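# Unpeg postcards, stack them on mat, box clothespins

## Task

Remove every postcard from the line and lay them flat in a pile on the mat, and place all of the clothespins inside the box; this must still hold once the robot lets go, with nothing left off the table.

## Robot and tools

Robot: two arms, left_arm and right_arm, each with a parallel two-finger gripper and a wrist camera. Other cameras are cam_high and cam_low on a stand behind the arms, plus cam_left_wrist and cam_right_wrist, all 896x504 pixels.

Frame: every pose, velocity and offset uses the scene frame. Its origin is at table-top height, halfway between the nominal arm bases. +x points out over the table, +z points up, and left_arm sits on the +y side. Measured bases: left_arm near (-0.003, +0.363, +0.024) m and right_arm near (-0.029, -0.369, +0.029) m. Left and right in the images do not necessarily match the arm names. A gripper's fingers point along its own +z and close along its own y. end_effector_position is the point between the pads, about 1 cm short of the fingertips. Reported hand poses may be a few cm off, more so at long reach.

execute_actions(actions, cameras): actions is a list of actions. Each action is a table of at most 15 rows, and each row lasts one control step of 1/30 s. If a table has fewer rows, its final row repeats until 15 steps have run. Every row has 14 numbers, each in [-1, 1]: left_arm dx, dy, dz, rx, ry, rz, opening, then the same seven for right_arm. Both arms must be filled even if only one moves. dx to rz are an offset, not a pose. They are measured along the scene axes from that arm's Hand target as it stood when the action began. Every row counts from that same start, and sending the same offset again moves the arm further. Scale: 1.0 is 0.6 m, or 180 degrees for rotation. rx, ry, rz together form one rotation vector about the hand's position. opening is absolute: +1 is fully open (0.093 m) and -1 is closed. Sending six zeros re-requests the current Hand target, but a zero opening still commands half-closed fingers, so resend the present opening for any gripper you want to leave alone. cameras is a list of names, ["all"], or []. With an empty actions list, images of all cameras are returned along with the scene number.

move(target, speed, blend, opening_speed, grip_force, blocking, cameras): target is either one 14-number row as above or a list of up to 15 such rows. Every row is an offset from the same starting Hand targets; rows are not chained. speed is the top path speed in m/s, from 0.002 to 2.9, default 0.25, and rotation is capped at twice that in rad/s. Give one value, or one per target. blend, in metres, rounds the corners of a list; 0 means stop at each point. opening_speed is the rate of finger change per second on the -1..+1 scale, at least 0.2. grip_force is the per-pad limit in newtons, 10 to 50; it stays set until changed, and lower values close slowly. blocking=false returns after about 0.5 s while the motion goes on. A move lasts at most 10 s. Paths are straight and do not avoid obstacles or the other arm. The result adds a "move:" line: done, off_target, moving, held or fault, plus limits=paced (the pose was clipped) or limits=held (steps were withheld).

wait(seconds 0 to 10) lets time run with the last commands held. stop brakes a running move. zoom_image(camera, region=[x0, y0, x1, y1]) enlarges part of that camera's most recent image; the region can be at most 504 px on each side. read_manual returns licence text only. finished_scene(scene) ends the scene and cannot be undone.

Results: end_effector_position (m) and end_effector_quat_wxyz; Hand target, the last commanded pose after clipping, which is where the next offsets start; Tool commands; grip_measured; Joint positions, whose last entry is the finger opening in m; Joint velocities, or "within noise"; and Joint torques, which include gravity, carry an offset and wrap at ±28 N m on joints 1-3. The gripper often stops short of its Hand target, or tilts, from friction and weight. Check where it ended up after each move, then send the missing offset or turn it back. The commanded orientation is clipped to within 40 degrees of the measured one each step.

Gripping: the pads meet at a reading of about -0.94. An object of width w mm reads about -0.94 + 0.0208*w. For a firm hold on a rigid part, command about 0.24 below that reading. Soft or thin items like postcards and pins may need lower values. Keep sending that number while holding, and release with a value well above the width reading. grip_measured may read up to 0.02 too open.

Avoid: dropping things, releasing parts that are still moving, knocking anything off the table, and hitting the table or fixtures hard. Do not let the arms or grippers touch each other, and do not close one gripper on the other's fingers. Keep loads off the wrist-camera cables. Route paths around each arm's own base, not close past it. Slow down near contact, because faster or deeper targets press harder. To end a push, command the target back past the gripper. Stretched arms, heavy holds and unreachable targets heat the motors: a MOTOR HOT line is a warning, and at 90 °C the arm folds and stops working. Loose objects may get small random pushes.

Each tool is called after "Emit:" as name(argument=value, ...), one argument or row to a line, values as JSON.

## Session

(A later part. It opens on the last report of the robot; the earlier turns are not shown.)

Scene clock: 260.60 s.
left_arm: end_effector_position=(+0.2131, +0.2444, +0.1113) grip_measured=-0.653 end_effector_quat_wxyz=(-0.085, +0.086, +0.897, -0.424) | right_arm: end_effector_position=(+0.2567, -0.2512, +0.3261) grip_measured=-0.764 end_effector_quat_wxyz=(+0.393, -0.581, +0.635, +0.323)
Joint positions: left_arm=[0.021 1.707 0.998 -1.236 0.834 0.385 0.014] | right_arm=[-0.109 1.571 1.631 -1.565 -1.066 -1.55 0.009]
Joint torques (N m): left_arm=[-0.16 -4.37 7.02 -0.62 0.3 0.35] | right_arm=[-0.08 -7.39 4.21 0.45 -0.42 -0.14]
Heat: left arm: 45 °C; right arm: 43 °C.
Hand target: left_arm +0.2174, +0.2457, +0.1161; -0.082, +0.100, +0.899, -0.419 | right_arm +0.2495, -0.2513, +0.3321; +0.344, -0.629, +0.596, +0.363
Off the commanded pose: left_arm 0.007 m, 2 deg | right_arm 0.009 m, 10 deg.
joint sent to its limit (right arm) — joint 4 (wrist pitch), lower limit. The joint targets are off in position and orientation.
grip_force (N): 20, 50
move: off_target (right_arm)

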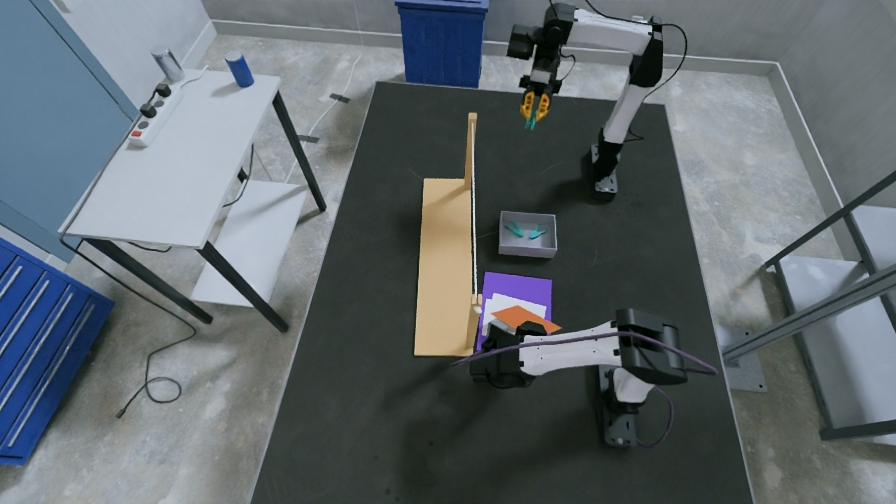

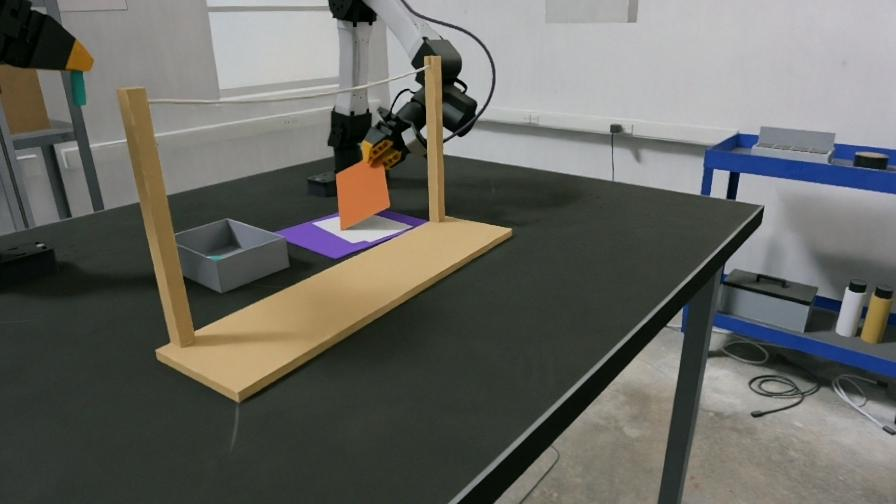

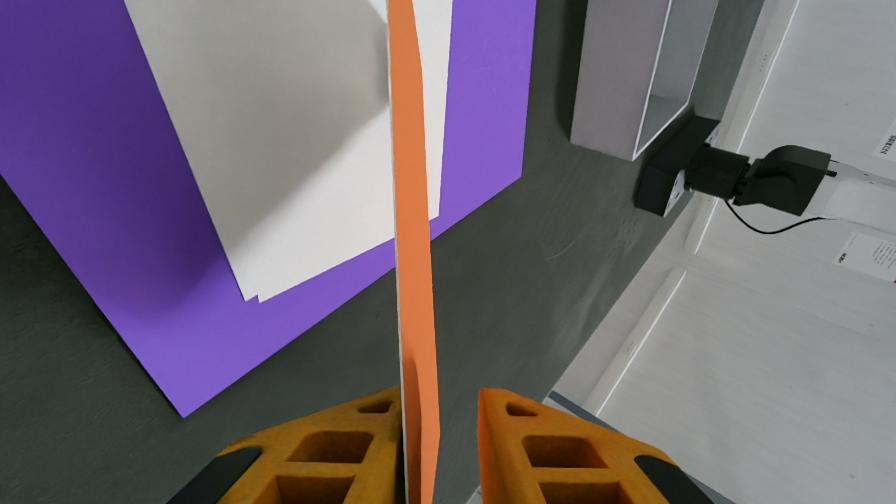

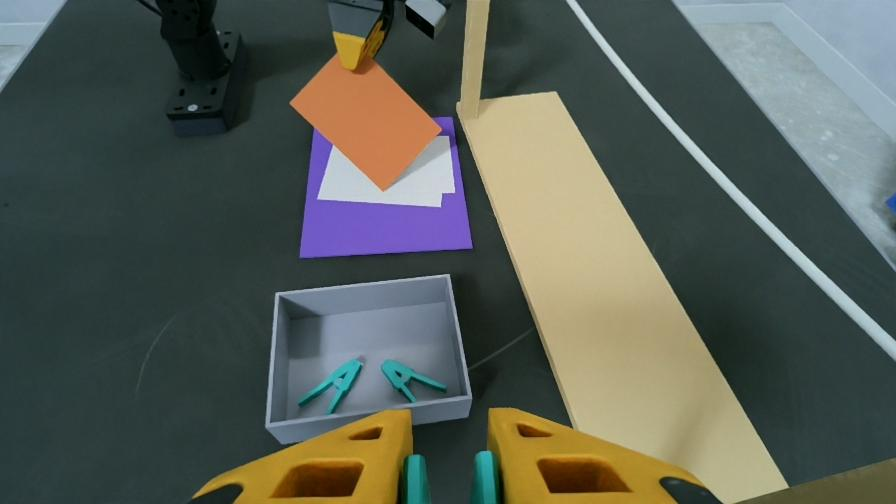

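Emit:
move(
  target=[0,0,0,0,0,0,-1,0,0,0,0,0,0,-0.9],
  speed=0.1,
  cameras=["cam_left_wrist","cam_right_wrist","cam_low"],
)

Emit:
zoom_image(
  camera="cam_low",
  region=[220, 40, 440, 260],
)

Emit:
zoom_image(
  camera="cam_right_wrist",
  region=[240, 0, 540, 240],
)

Scene clock: 262.77 s.
left_arm: end_effector_position=(+0.2131, +0.2446, +0.1112) grip_measured=-0.978 end_effector_quat_wxyz=(-0.085, +0.087, +0.898, -0.424) | right_arm: end_effector_position=(+0.2567, -0.2512, +0.3261) grip_measured=-0.764 end_effector_quat_wxyz=(+0.393, -0.581, +0.635, +0.323)
Joint positions: left_arm=[0.021 1.707 0.998 -1.236 0.832 0.386 0] | right_arm=[-0.109 1.571 1.631 -1.565 -1.066 -1.55 0.009]
Joint torques (N m): left_arm=[-0.16 -4.34 7.01 -0.62 0.3 0.35] | right_arm=[-0.13 -7.28 4.22 0.46 -0.42 -0.12]
Heat: left arm: 45 °C; right arm: 42 °C.
Hand target: left_arm +0.2174, +0.2457, +0.1161; -0.082, +0.100, +0.899, -0.419 | right_arm +0.2495, -0.2513, +0.3321; +0.344, -0.629, +0.596, +0.363
Off the commanded pose: left_arm 0.007 m, 2 deg | right_arm 0.009 m, 10 deg.
joint sent to its limit (right arm) — joint 4 (wrist pitch), lower limit. The joint targets are off in position and orientation.
grip_force (N): 20, 50
move: off_target (right_arm)
Images, in order (width x height): cam_low 896x504, cam_left_wrist 896x504, cam_right_wrist 896x504.

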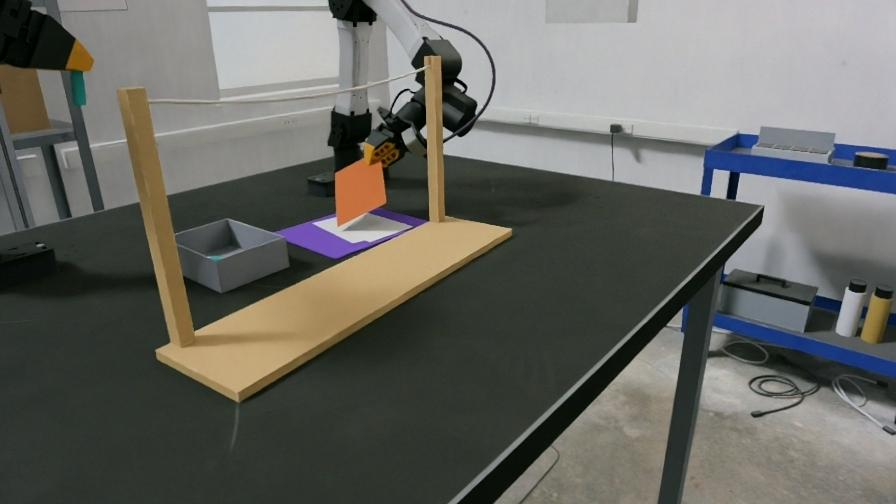

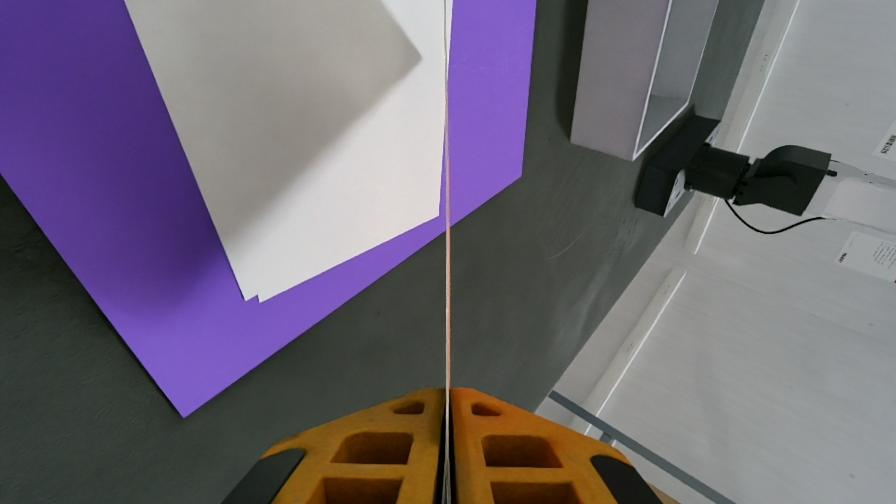

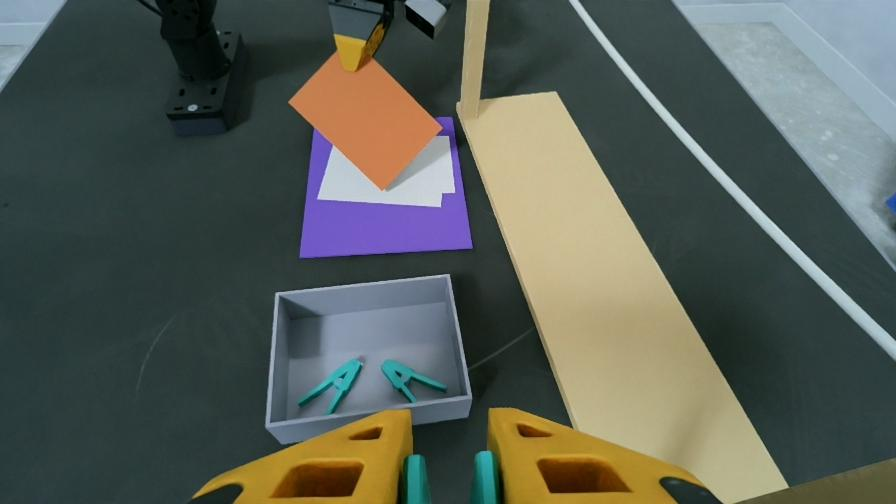

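Scaled by 2.291 from the camera's 896x504 image, which has a finer 1280x720 frame.

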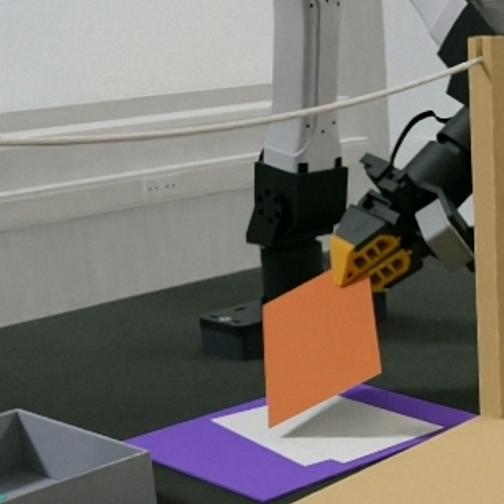

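Scaled by 1.680 from the camera's 896x504 image, which has a finer 1280x720 frame.

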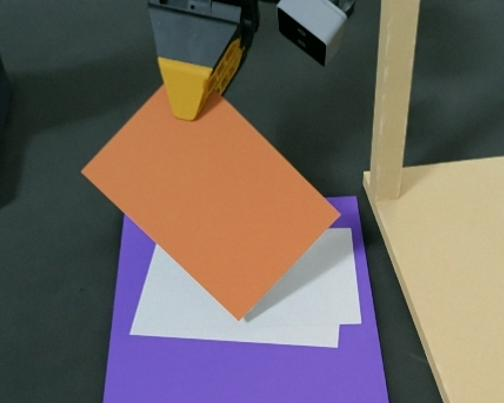

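Emit:
move(
  target=[
    [-0.0,-0.02,0.05,0,0,0.03,-1,0,0,0,0,0,0,-0.9],
    [-0.032,-0.063,0.05,0,0,0.15,-1,0,0,0,0,0,0,-0.9],
  ],
  speed=0.12,
  blend=[0.01,0],
  cameras=["cam_left_wrist","cam_right_wrist","cam_low"],
)

Emit:
zoom_image(
  camera="cam_low",
  region=[220, 40, 440, 260],
)

Emit:
zoom_image(
  camera="cam_right_wrist",
  region=[240, 0, 540, 240],
)

Scene clock: 267.20 s.
left_arm: end_effector_position=(+0.1936, +0.2072, +0.1447) grip_measured=-0.978 end_effector_quat_wxyz=(-0.005, -0.118, +0.897, -0.426) | right_arm: end_effector_position=(+0.2567, -0.2512, +0.3261) grip_measured=-0.764 end_effector_quat_wxyz=(+0.393, -0.581, +0.635, +0.323)
Joint positions: left_arm=[-0.156 1.16 0.69 -0.789 0.838 -0.551 0] | right_arm=[-0.109 1.571 1.631 -1.565 -1.066 -1.55 0.009]
Joint torques (N m): left_arm=[-0.95 -3.75 4.79 1.2 0.29 -0.03] | right_arm=[-0.13 -7.35 4.18 0.47 -0.42 -0.12]
Heat: left arm: 44 °C; right arm: 42 °C.
Hand target: left_arm +0.1982, +0.2079, +0.1461; +0.018, -0.113, +0.897, -0.427 | right_arm +0.2495, -0.2513, +0.3321; +0.344, -0.629, +0.596, +0.363
Off the commanded pose: left_arm 0.005 m, 3 deg | right_arm 0.009 m, 10 deg.
joint sent to its limit (right arm) — joint 4 (wrist pitch), lower limit. The joint targets are off in position and orientation.
grip_force (N): 20, 50
move: off_target (left_arm, right_arm)
Images, in order (width x height): cam_low 896x504, cam_left_wrist 896x504, cam_right_wrist 896x504.

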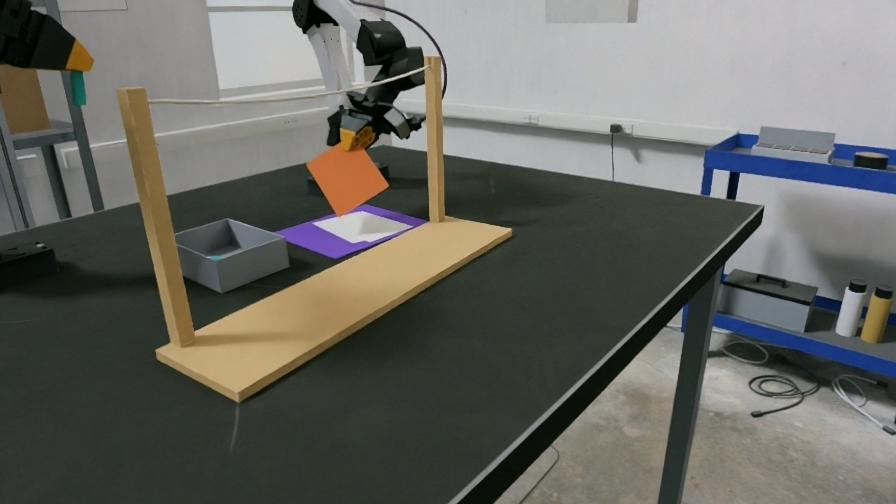

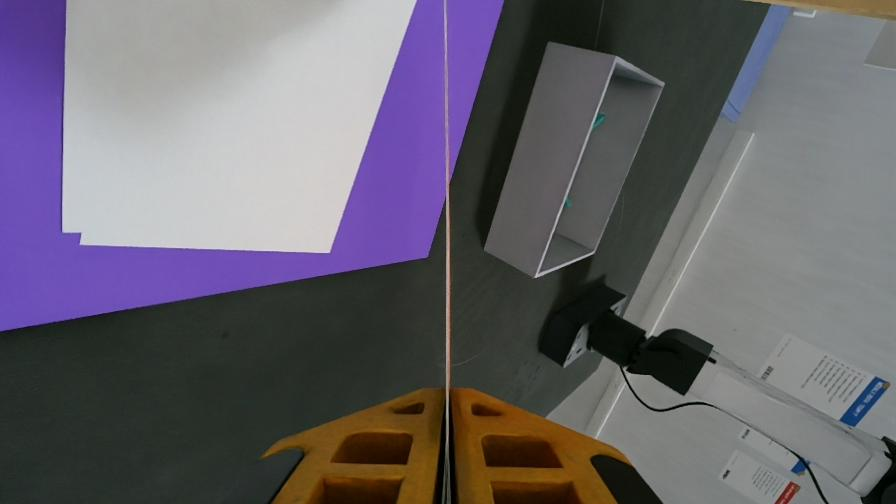

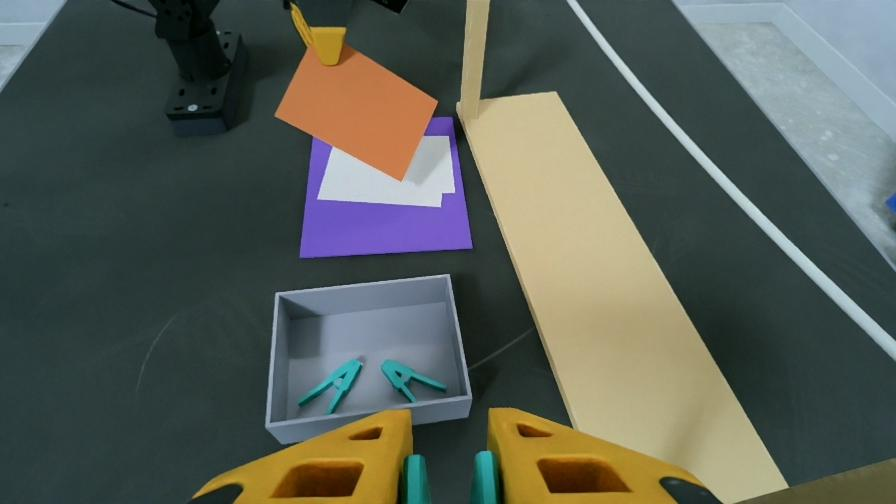

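Scaled by 2.291 from the camera's 896x504 image, which has a finer 1280x720 frame.

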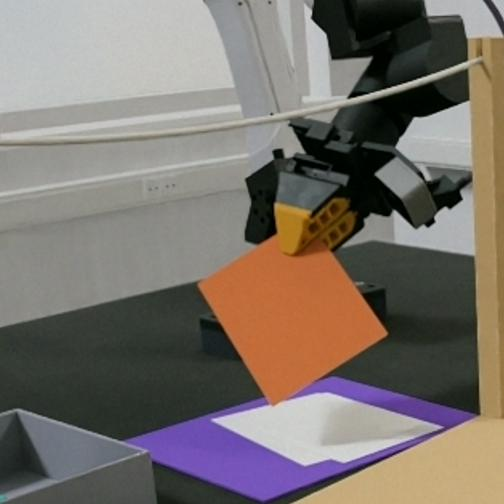

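Scaled by 1.680 from the camera's 896x504 image, which has a finer 1280x720 frame.

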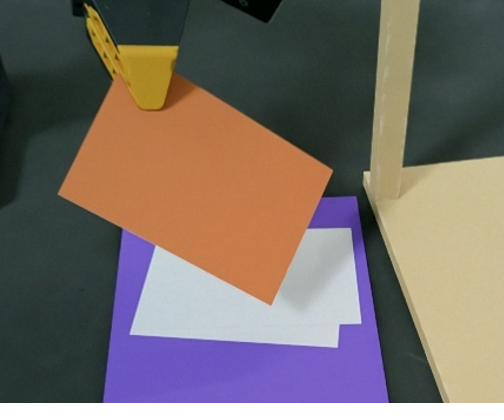

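Emit:
move(
  target=[
    [0.0,-0.01,-0.07,0,0,0.065,-1,0,0,0,0,0,0,-0.9],
  ],
  speed=0.12,
  cameras=["cam_right_wrist","cam_low"],
)

Emit:
zoom_image(
  camera="cam_low",
  region=[220, 40, 440, 260],
)

Emit:
zoom_image(
  camera="cam_right_wrist",
  region=[240, 20, 540, 260],
)

Scene clock: 269.50 s.
left_arm: end_effector_position=(+0.1920, +0.2033, +0.1003) grip_measured=-0.978 end_effector_quat_wxyz=(+0.038, -0.211, +0.884, -0.415) | right_arm: end_effector_position=(+0.2567, -0.2512, +0.3261) grip_measured=-0.764 end_effector_quat_wxyz=(+0.393, -0.581, +0.635, +0.323)
Joint positions: left_arm=[-0.255 1.032 0.42 -0.397 0.69 -0.924 0] | right_arm=[-0.109 1.571 1.631 -1.565 -1.066 -1.55 0.009]
Joint torques (N m): left_arm=[-0.95 -2.5 4.88 1.73 0.15 -0.03] | right_arm=[-0.08 -7.32 4.21 0.46 -0.4 -0.13]
Heat: left arm: 44 °C; right arm: 42 °C.
Hand target: left_arm +0.1982, +0.2019, +0.1041; +0.061, -0.204, +0.881, -0.423 | right_arm +0.2495, -0.2513, +0.3321; +0.344, -0.629, +0.596, +0.363
Off the commanded pose: left_arm 0.007 m, 3 deg | right_arm 0.009 m, 10 deg.
joint sent to its limit (right arm) — joint 4 (wrist pitch), lower limit. The joint targets are off in position and orientation.
grip_force (N): 20, 50
move: off_target (left_arm, right_arm)
Images, in order (width x height): cam_low 896x504, cam_right_wrist 896x504.

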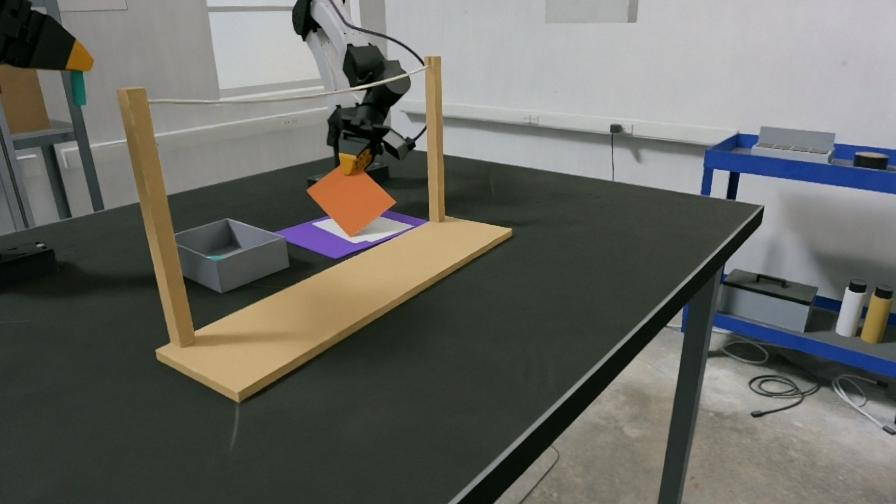

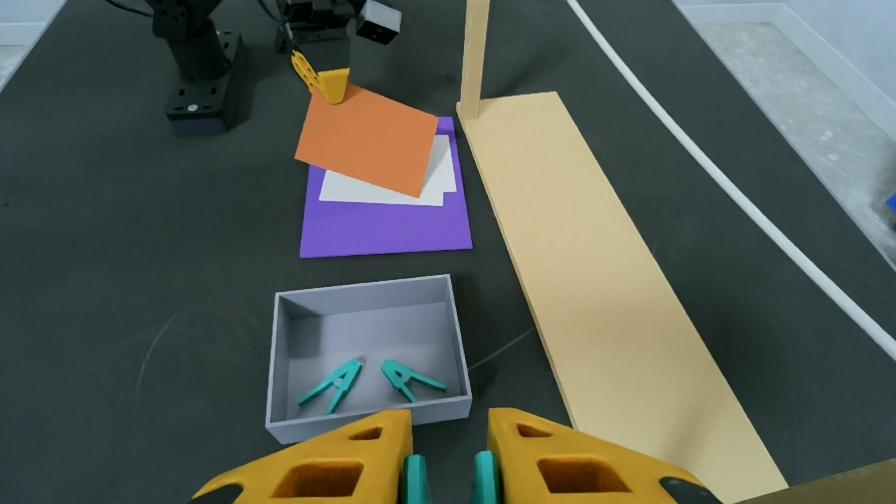

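Scaled by 2.291 from the camera's 896x504 image, which has a finer 1280x720 frame.

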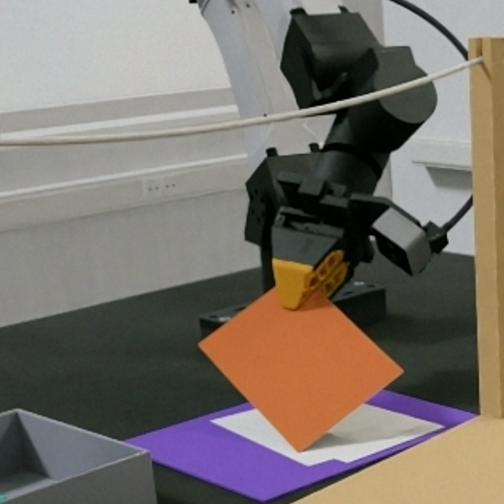

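Scaled by 1.680 from the camera's 896x504 image, which has a finer 1280x720 frame.

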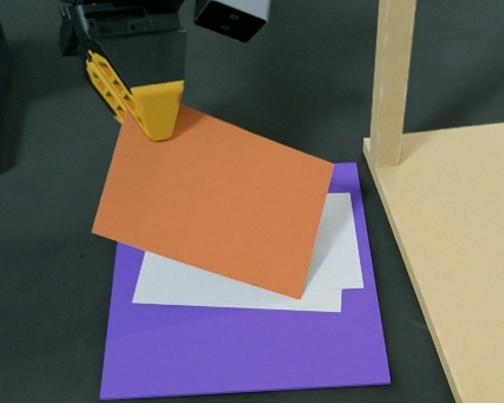

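Emit:
move(
  target=[
    [0.025,0.0,-0.035,-0.037,-0.013,0.0,-1,0,0,0,0,0,0,-0.9],
  ],
  speed=0.1,
  cameras=["cam_right_wrist","cam_low"],
)

Emit:
zoom_image(
  camera="cam_low",
  region=[220, 40, 440, 260],
)

Emit:
zoom_image(
  camera="cam_right_wrist",
  region=[240, 20, 540, 260],
)

Scene clock: 271.60 s.
left_arm: end_effector_position=(+0.2095, +0.2032, +0.0793) grip_measured=-0.978 end_effector_quat_wxyz=(+0.057, -0.205, +0.861, -0.462) | right_arm: end_effector_position=(+0.2567, -0.2512, +0.3261) grip_measured=-0.764 end_effector_quat_wxyz=(+0.393, -0.581, +0.635, +0.323)
Joint positions: left_arm=[-0.188 1.171 0.308 -0.065 0.786 -0.924 0] | right_arm=[-0.109 1.571 1.631 -1.565 -1.066 -1.55 0.009]
Joint torques (N m): left_arm=[0.08 -1.42 4.38 1.84 0.57 0.02] | right_arm=[-0.1 -7.36 4.16 0.47 -0.41 -0.12]
Heat: left arm: 44 °C; right arm: 42 °C.
Hand target: left_arm +0.2132, +0.2019, +0.0831; +0.067, -0.198, +0.854, -0.477 | right_arm +0.2495, -0.2513, +0.3321; +0.344, -0.629, +0.596, +0.363
Off the commanded pose: left_arm 0.005 m, 2 deg | right_arm 0.009 m, 10 deg.
joint sent to its limit (right arm) — joint 4 (wrist pitch), lower limit. The joint targets are off in position and orientation.
grip_force (N): 20, 50
move: off_target (right_arm)
Images, in order (width x height): cam_low 896x504, cam_right_wrist 896x504.

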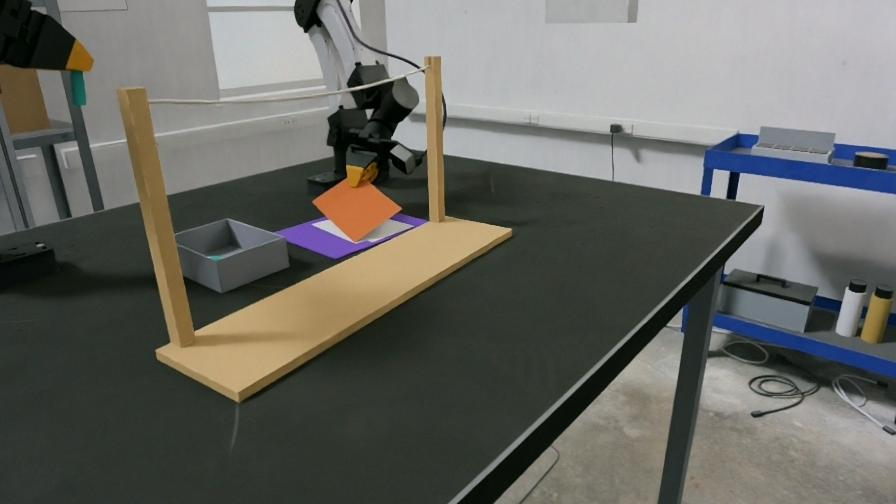

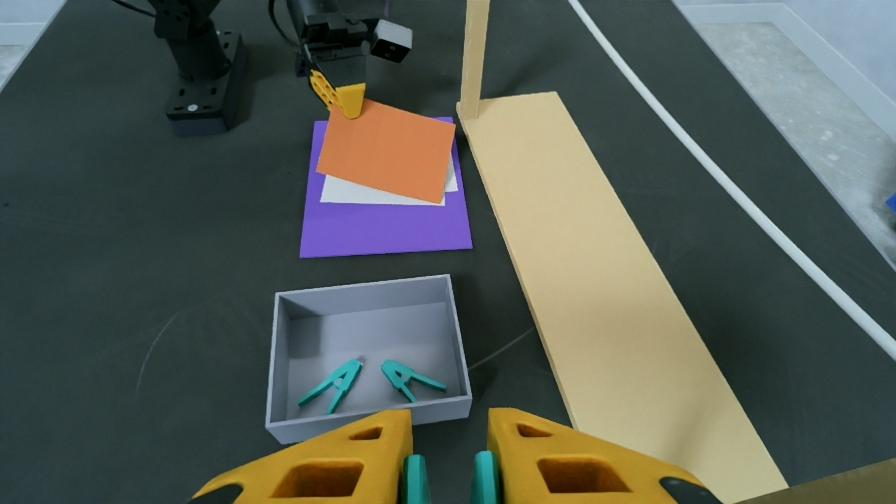

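Scaled by 2.291 from the camera's 896x504 image, which has a finer 1280x720 frame.

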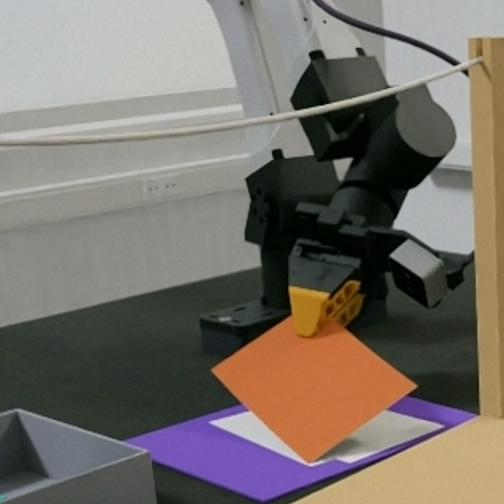

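Scaled by 1.680 from the camera's 896x504 image, which has a finer 1280x720 frame.

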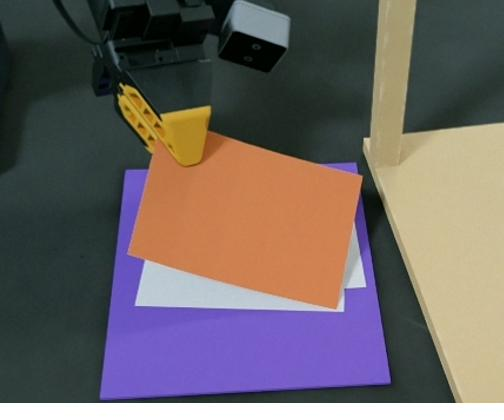

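Emit:
move(
  target=[
    [0.003,0.0,-0.016,-0.02,-0.007,0.0,-1,0,0,0,0,0,0,-0.9],
    [0.003,0.0,-0.014,-0.02,-0.007,0.0,-0.3,0,0,0,0,0,0,-0.9],
  ],
  speed=0.08,
  opening_speed=0.5,
  cameras=["cam_right_wrist","cam_low","cam_left_wrist"],
)

Emit:
zoom_image(
  camera="cam_low",
  region=[220, 40, 440, 260],
)

Emit:
zoom_image(
  camera="cam_right_wrist",
  region=[240, 20, 540, 260],
)

Scene clock: 275.43 s.
left_arm: end_effector_position=(+0.2102, +0.2024, +0.0679) grip_measured=-0.303 end_effector_quat_wxyz=(+0.056, -0.204, +0.845, -0.491) | right_arm: end_effector_position=(+0.2567, -0.2512, +0.3261) grip_measured=-0.764 end_effector_quat_wxyz=(+0.393, -0.581, +0.635, +0.323)
Joint positions: left_arm=[-0.159 1.262 0.24 0.13 0.852 -0.944 0.031] | right_arm=[-0.109 1.571 1.631 -1.565 -1.066 -1.55 0.009]
Joint torques (N m): left_arm=[0.13 -2.09 4.04 1.86 0.59 -0.02] | right_arm=[-0.08 -7.3 4.19 0.46 -0.41 -0.13]
Heat: left arm: 44 °C; right arm: 42 °C.
Hand target: left_arm +0.2150, +0.2019, +0.0747; +0.070, -0.195, +0.837, -0.506 | right_arm +0.2495, -0.2513, +0.3321; +0.344, -0.629, +0.596, +0.363
Off the commanded pose: left_arm 0.008 m, 3 deg | right_arm 0.009 m, 10 deg.
joint sent to its limit (right arm) — joint 4 (wrist pitch), lower limit. The joint targets are off in position and orientation.
grip_force (N): 20, 50
move: off_target (left_arm, right_arm); target 2's new opening was sent with left_arm's hand 0.008 m and 3 deg from that target
Images, in order (width x height): cam_low 896x504, cam_left_wrist 896x504, cam_right_wrist 896x504.

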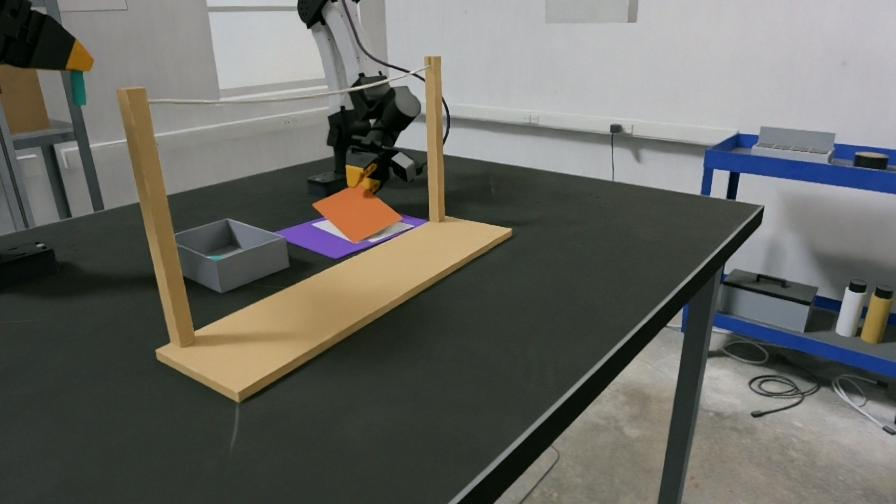

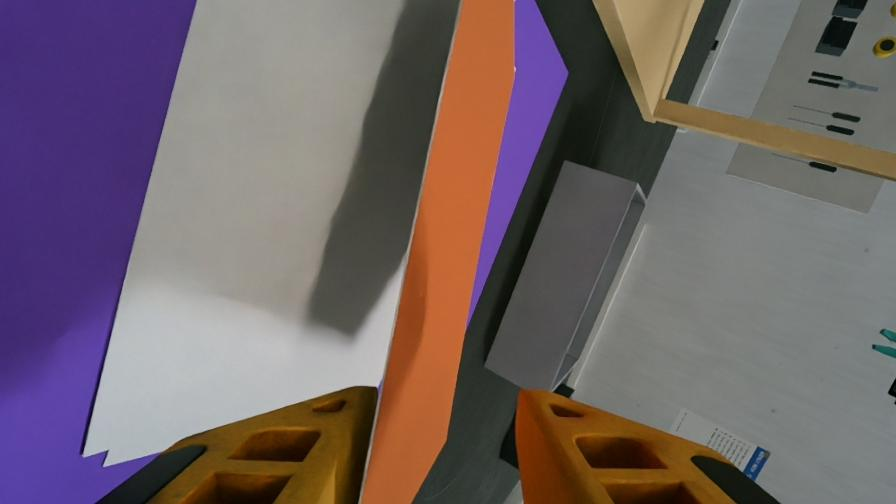

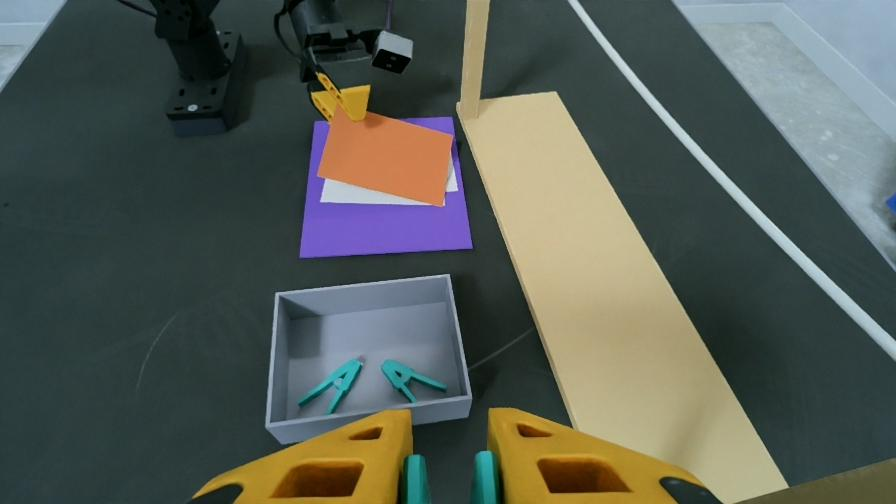

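Scaled by 2.291 from the camera's 896x504 image, which has a finer 1280x720 frame.

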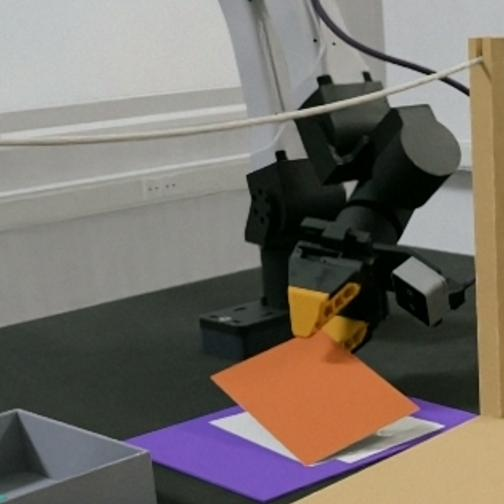

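Scaled by 1.680 from the camera's 896x504 image, which has a finer 1280x720 frame.

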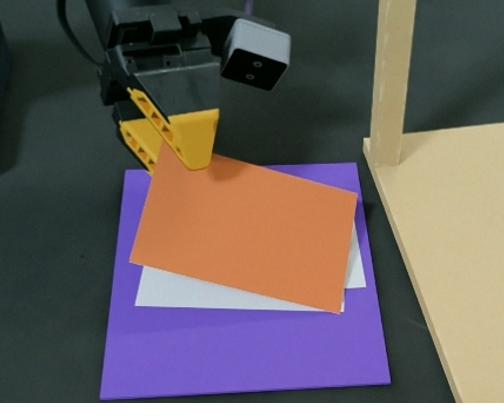

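Emit:
move(
  target=[
    [-0.02,0.06,0.035,0,0,0,-0.3,0,0,0,0,0,0,-0.9],
  ],
  speed=0.2,
  cameras=["cam_right_wrist","cam_low","cam_left_wrist"],
)

Emit:
zoom_image(
  camera="cam_low",
  region=[220, 40, 440, 260],
)

Emit:
zoom_image(
  camera="cam_right_wrist",
  region=[240, 20, 540, 260],
)

Scene clock: 277.53 s.
left_arm: end_effector_position=(+0.1966, +0.2388, +0.0828) grip_measured=-0.303 end_effector_quat_wxyz=(+0.066, -0.209, +0.841, -0.495) | right_arm: end_effector_position=(+0.2567, -0.2512, +0.3261) grip_measured=-0.764 end_effector_quat_wxyz=(+0.393, -0.581, +0.635, +0.323)
Joint positions: left_arm=[0.068 1.114 0.277 -0.258 0.972 -0.668 0.031] | right_arm=[-0.109 1.571 1.631 -1.565 -1.066 -1.55 0.009]
Joint torques (N m): left_arm=[0.17 -0.76 8.4 0.78 0.8 0.32] | right_arm=[-0.08 -7.39 4.19 0.46 -0.41 -0.13]
Heat: left arm: 44 °C; right arm: 42 °C.
Hand target: left_arm +0.2030, +0.2379, +0.0957; +0.070, -0.195, +0.837, -0.506 | right_arm +0.2495, -0.2513, +0.3321; +0.344, -0.629, +0.596, +0.363
Off the commanded pose: left_arm 0.014 m, 2 deg | right_arm 0.009 m, 10 deg.
joint sent to its limit (right arm) — joint 4 (wrist pitch), lower limit. The joint targets are off in position and orientation.
grip_force (N): 20, 50
move: off_target (left_arm, right_arm)
Images, in order (width x height): cam_low 896x504, cam_left_wrist 896x504, cam_right_wrist 896x504.

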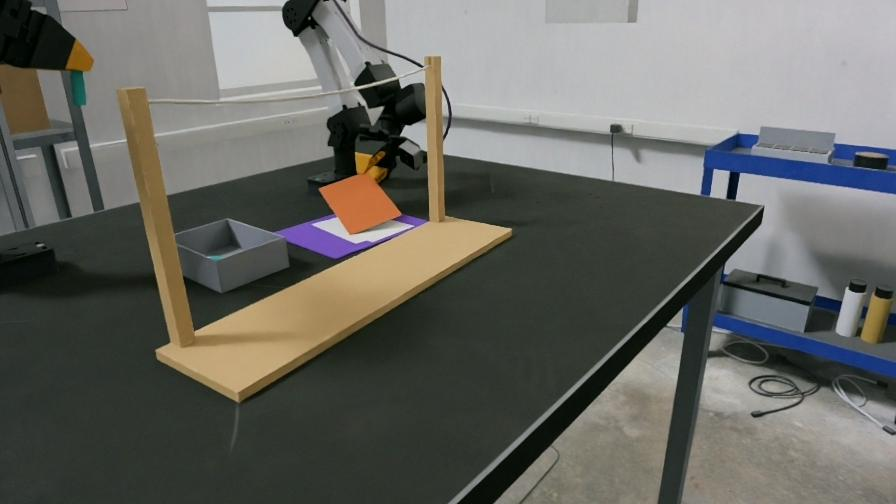

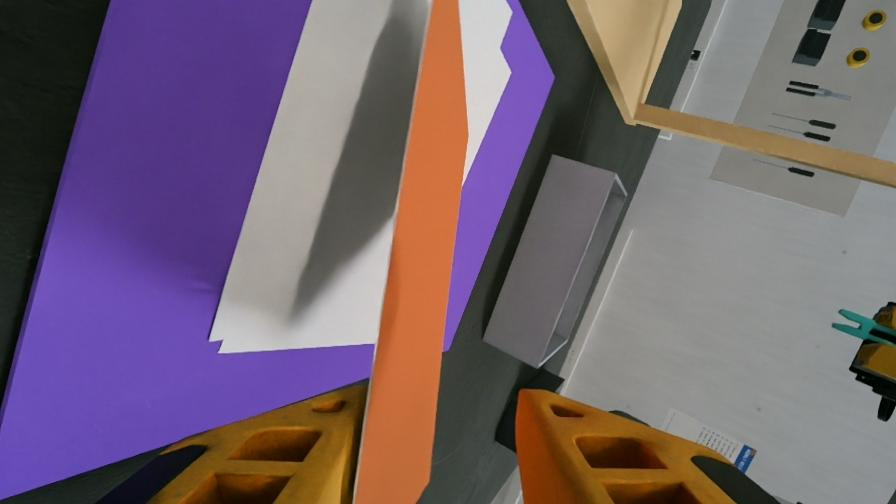

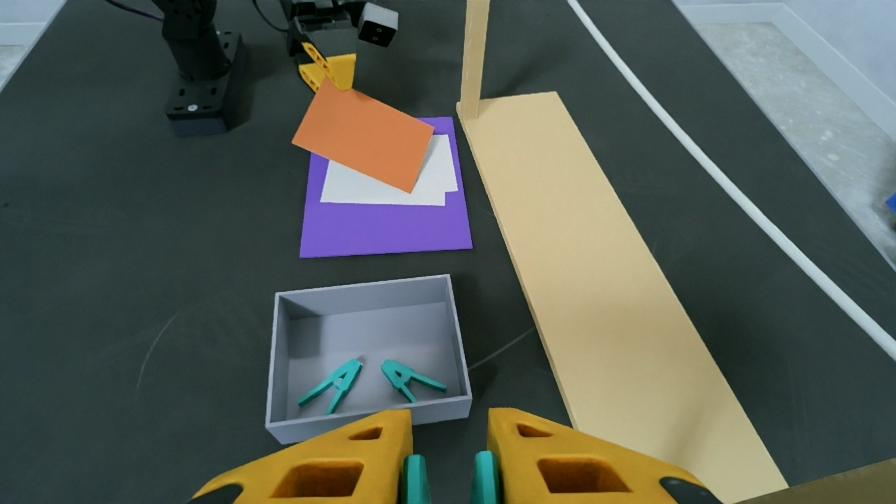

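Scaled by 2.291 from the camera's 896x504 image, which has a finer 1280x720 frame.

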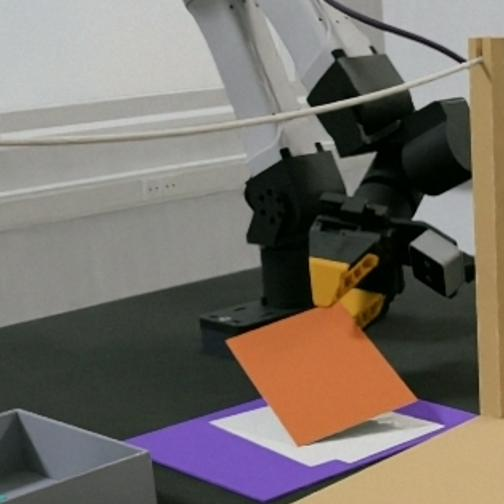

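Scaled by 1.680 from the camera's 896x504 image, which has a finer 1280x720 frame.

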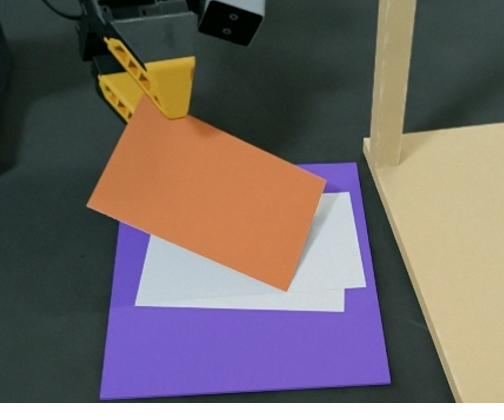

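Emit:
move(
  target=[
    [0,0,0,0,0,0,-1,0,0,0,0,0,0,-0.9],
  ],
  speed=0.1,
)

Emit:
move(
  target=[
    [-0.013,-0.055,0.107,0.104,0.038,0.044,-1,0,0,0,0,0,0,-0.9],
  ],
  speed=0.15,
  cameras=["cam_right_wrist","cam_low","cam_left_wrist"],
)

Emit:
zoom_image(
  camera="cam_low",
  region=[220, 40, 440, 260],
)

Emit:
zoom_image(
  camera="cam_right_wrist",
  region=[240, 0, 540, 240],
)

Scene clock: 281.30 s.
left_arm: end_effector_position=(+0.1966, +0.2388, +0.0828) grip_measured=-0.978 end_effector_quat_wxyz=(+0.066, -0.209, +0.841, -0.495) | right_arm: end_effector_position=(+0.2567, -0.2512, +0.3261) grip_measured=-0.764 end_effector_quat_wxyz=(+0.393, -0.581, +0.635, +0.323)
Joint positions: left_arm=[0.068 1.114 0.277 -0.258 0.972 -0.666 0] | right_arm=[-0.109 1.571 1.631 -1.565 -1.066 -1.55 0.009]
Joint torques (N m): left_arm=[0.21 -0.73 8.39 0.78 0.79 0.32] | right_arm=[-0.05 -7.34 4.18 0.47 -0.4 -0.12]
Heat: left arm: 44 °C; right arm: 41 °C.
Hand target: left_arm +0.2030, +0.2379, +0.0957; +0.070, -0.195, +0.837, -0.506 | right_arm +0.2495, -0.2513, +0.3321; +0.344, -0.629, +0.596, +0.363
Off the commanded pose: left_arm 0.014 m, 2 deg | right_arm 0.009 m, 10 deg.
joint sent to its limit (right arm) — joint 4 (wrist pitch), lower limit. The joint targets are off in position and orientation.
grip_force (N): 20, 50
move: off_target (left_arm, right_arm)

Scene clock: 283.67 s.
left_arm: end_effector_position=(+0.1929, +0.2050, +0.1480) grip_measured=-0.978 end_effector_quat_wxyz=(+0.082, -0.265, +0.897, -0.345) | right_arm: end_effector_position=(+0.2567, -0.2512, +0.3261) grip_measured=-0.764 end_effector_quat_wxyz=(+0.393, -0.581, +0.635, +0.323)
Joint positions: left_arm=[-0.419 0.91 0.622 -0.663 0.406 -1.119 0] | right_arm=[-0.109 1.571 1.631 -1.565 -1.066 -1.55 0.009]
Joint torques (N m): left_arm=[-0.96 -0.61 9.92 1.04 -0.01 -0.04] | right_arm=[-0.09 -7.34 4.15 0.45 -0.42 -0.13]
Heat: left arm: 44 °C; right arm: 41 °C.
Hand target: left_arm +0.1952, +0.2049, +0.1599; +0.086, -0.268, +0.896, -0.345 | right_arm +0.2495, -0.2513, +0.3321; +0.344, -0.629, +0.596, +0.363
Off the commanded pose: left_arm 0.012 m, 1 deg | right_arm 0.009 m, 10 deg.
joint sent to its limit (right arm) — joint 4 (wrist pitch), lower limit. The joint targets are off in position and orientation.
grip_force (N): 20, 50
move: off_target (left_arm, right_arm)
Images, in order (width x height): cam_low 896x504, cam_left_wrist 896x504, cam_right_wrist 896x504.

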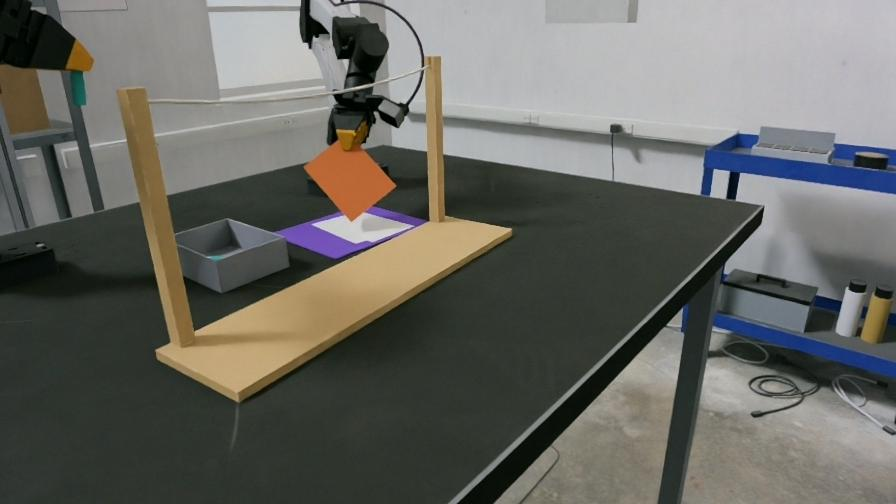

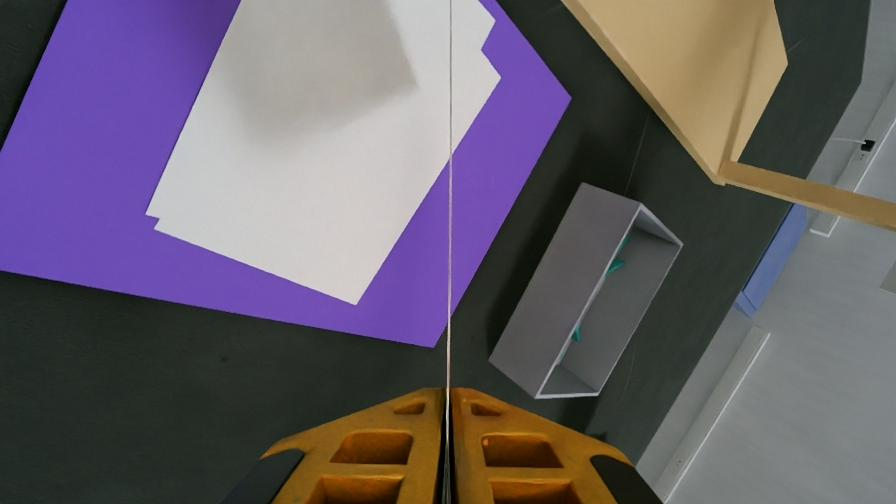

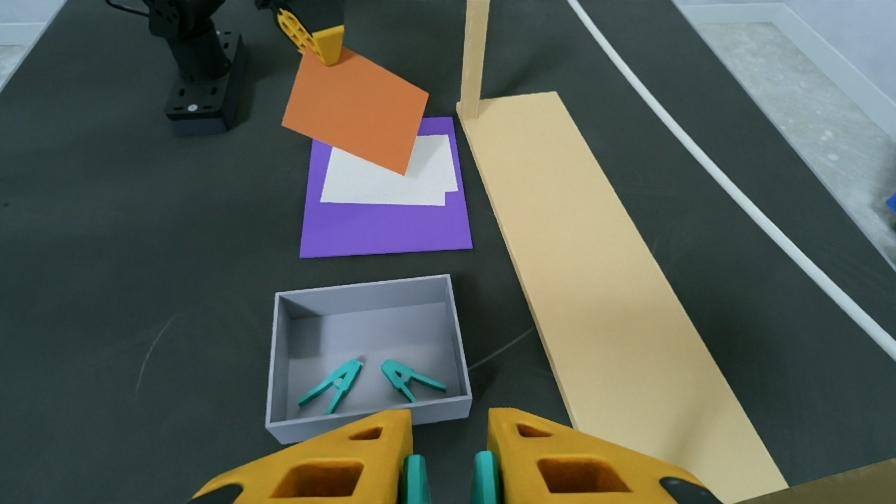

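Scaled by 2.291 from the camera's 896x504 image, which has a finer 1280x720 frame.

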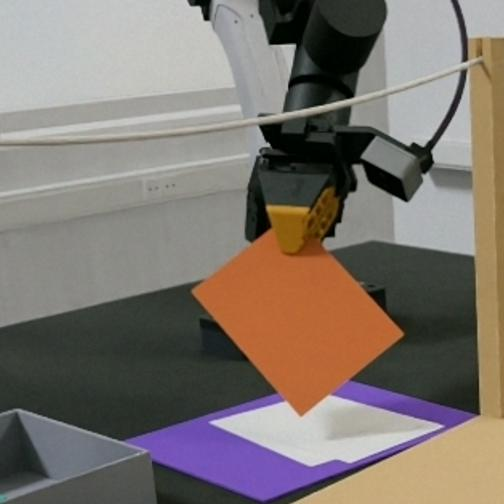

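Scaled by 1.680 from the camera's 896x504 image, which has a finer 1280x720 frame.

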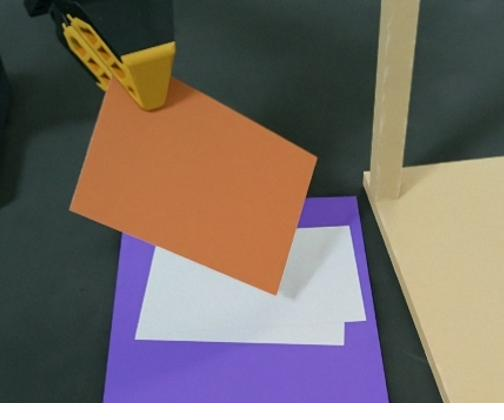

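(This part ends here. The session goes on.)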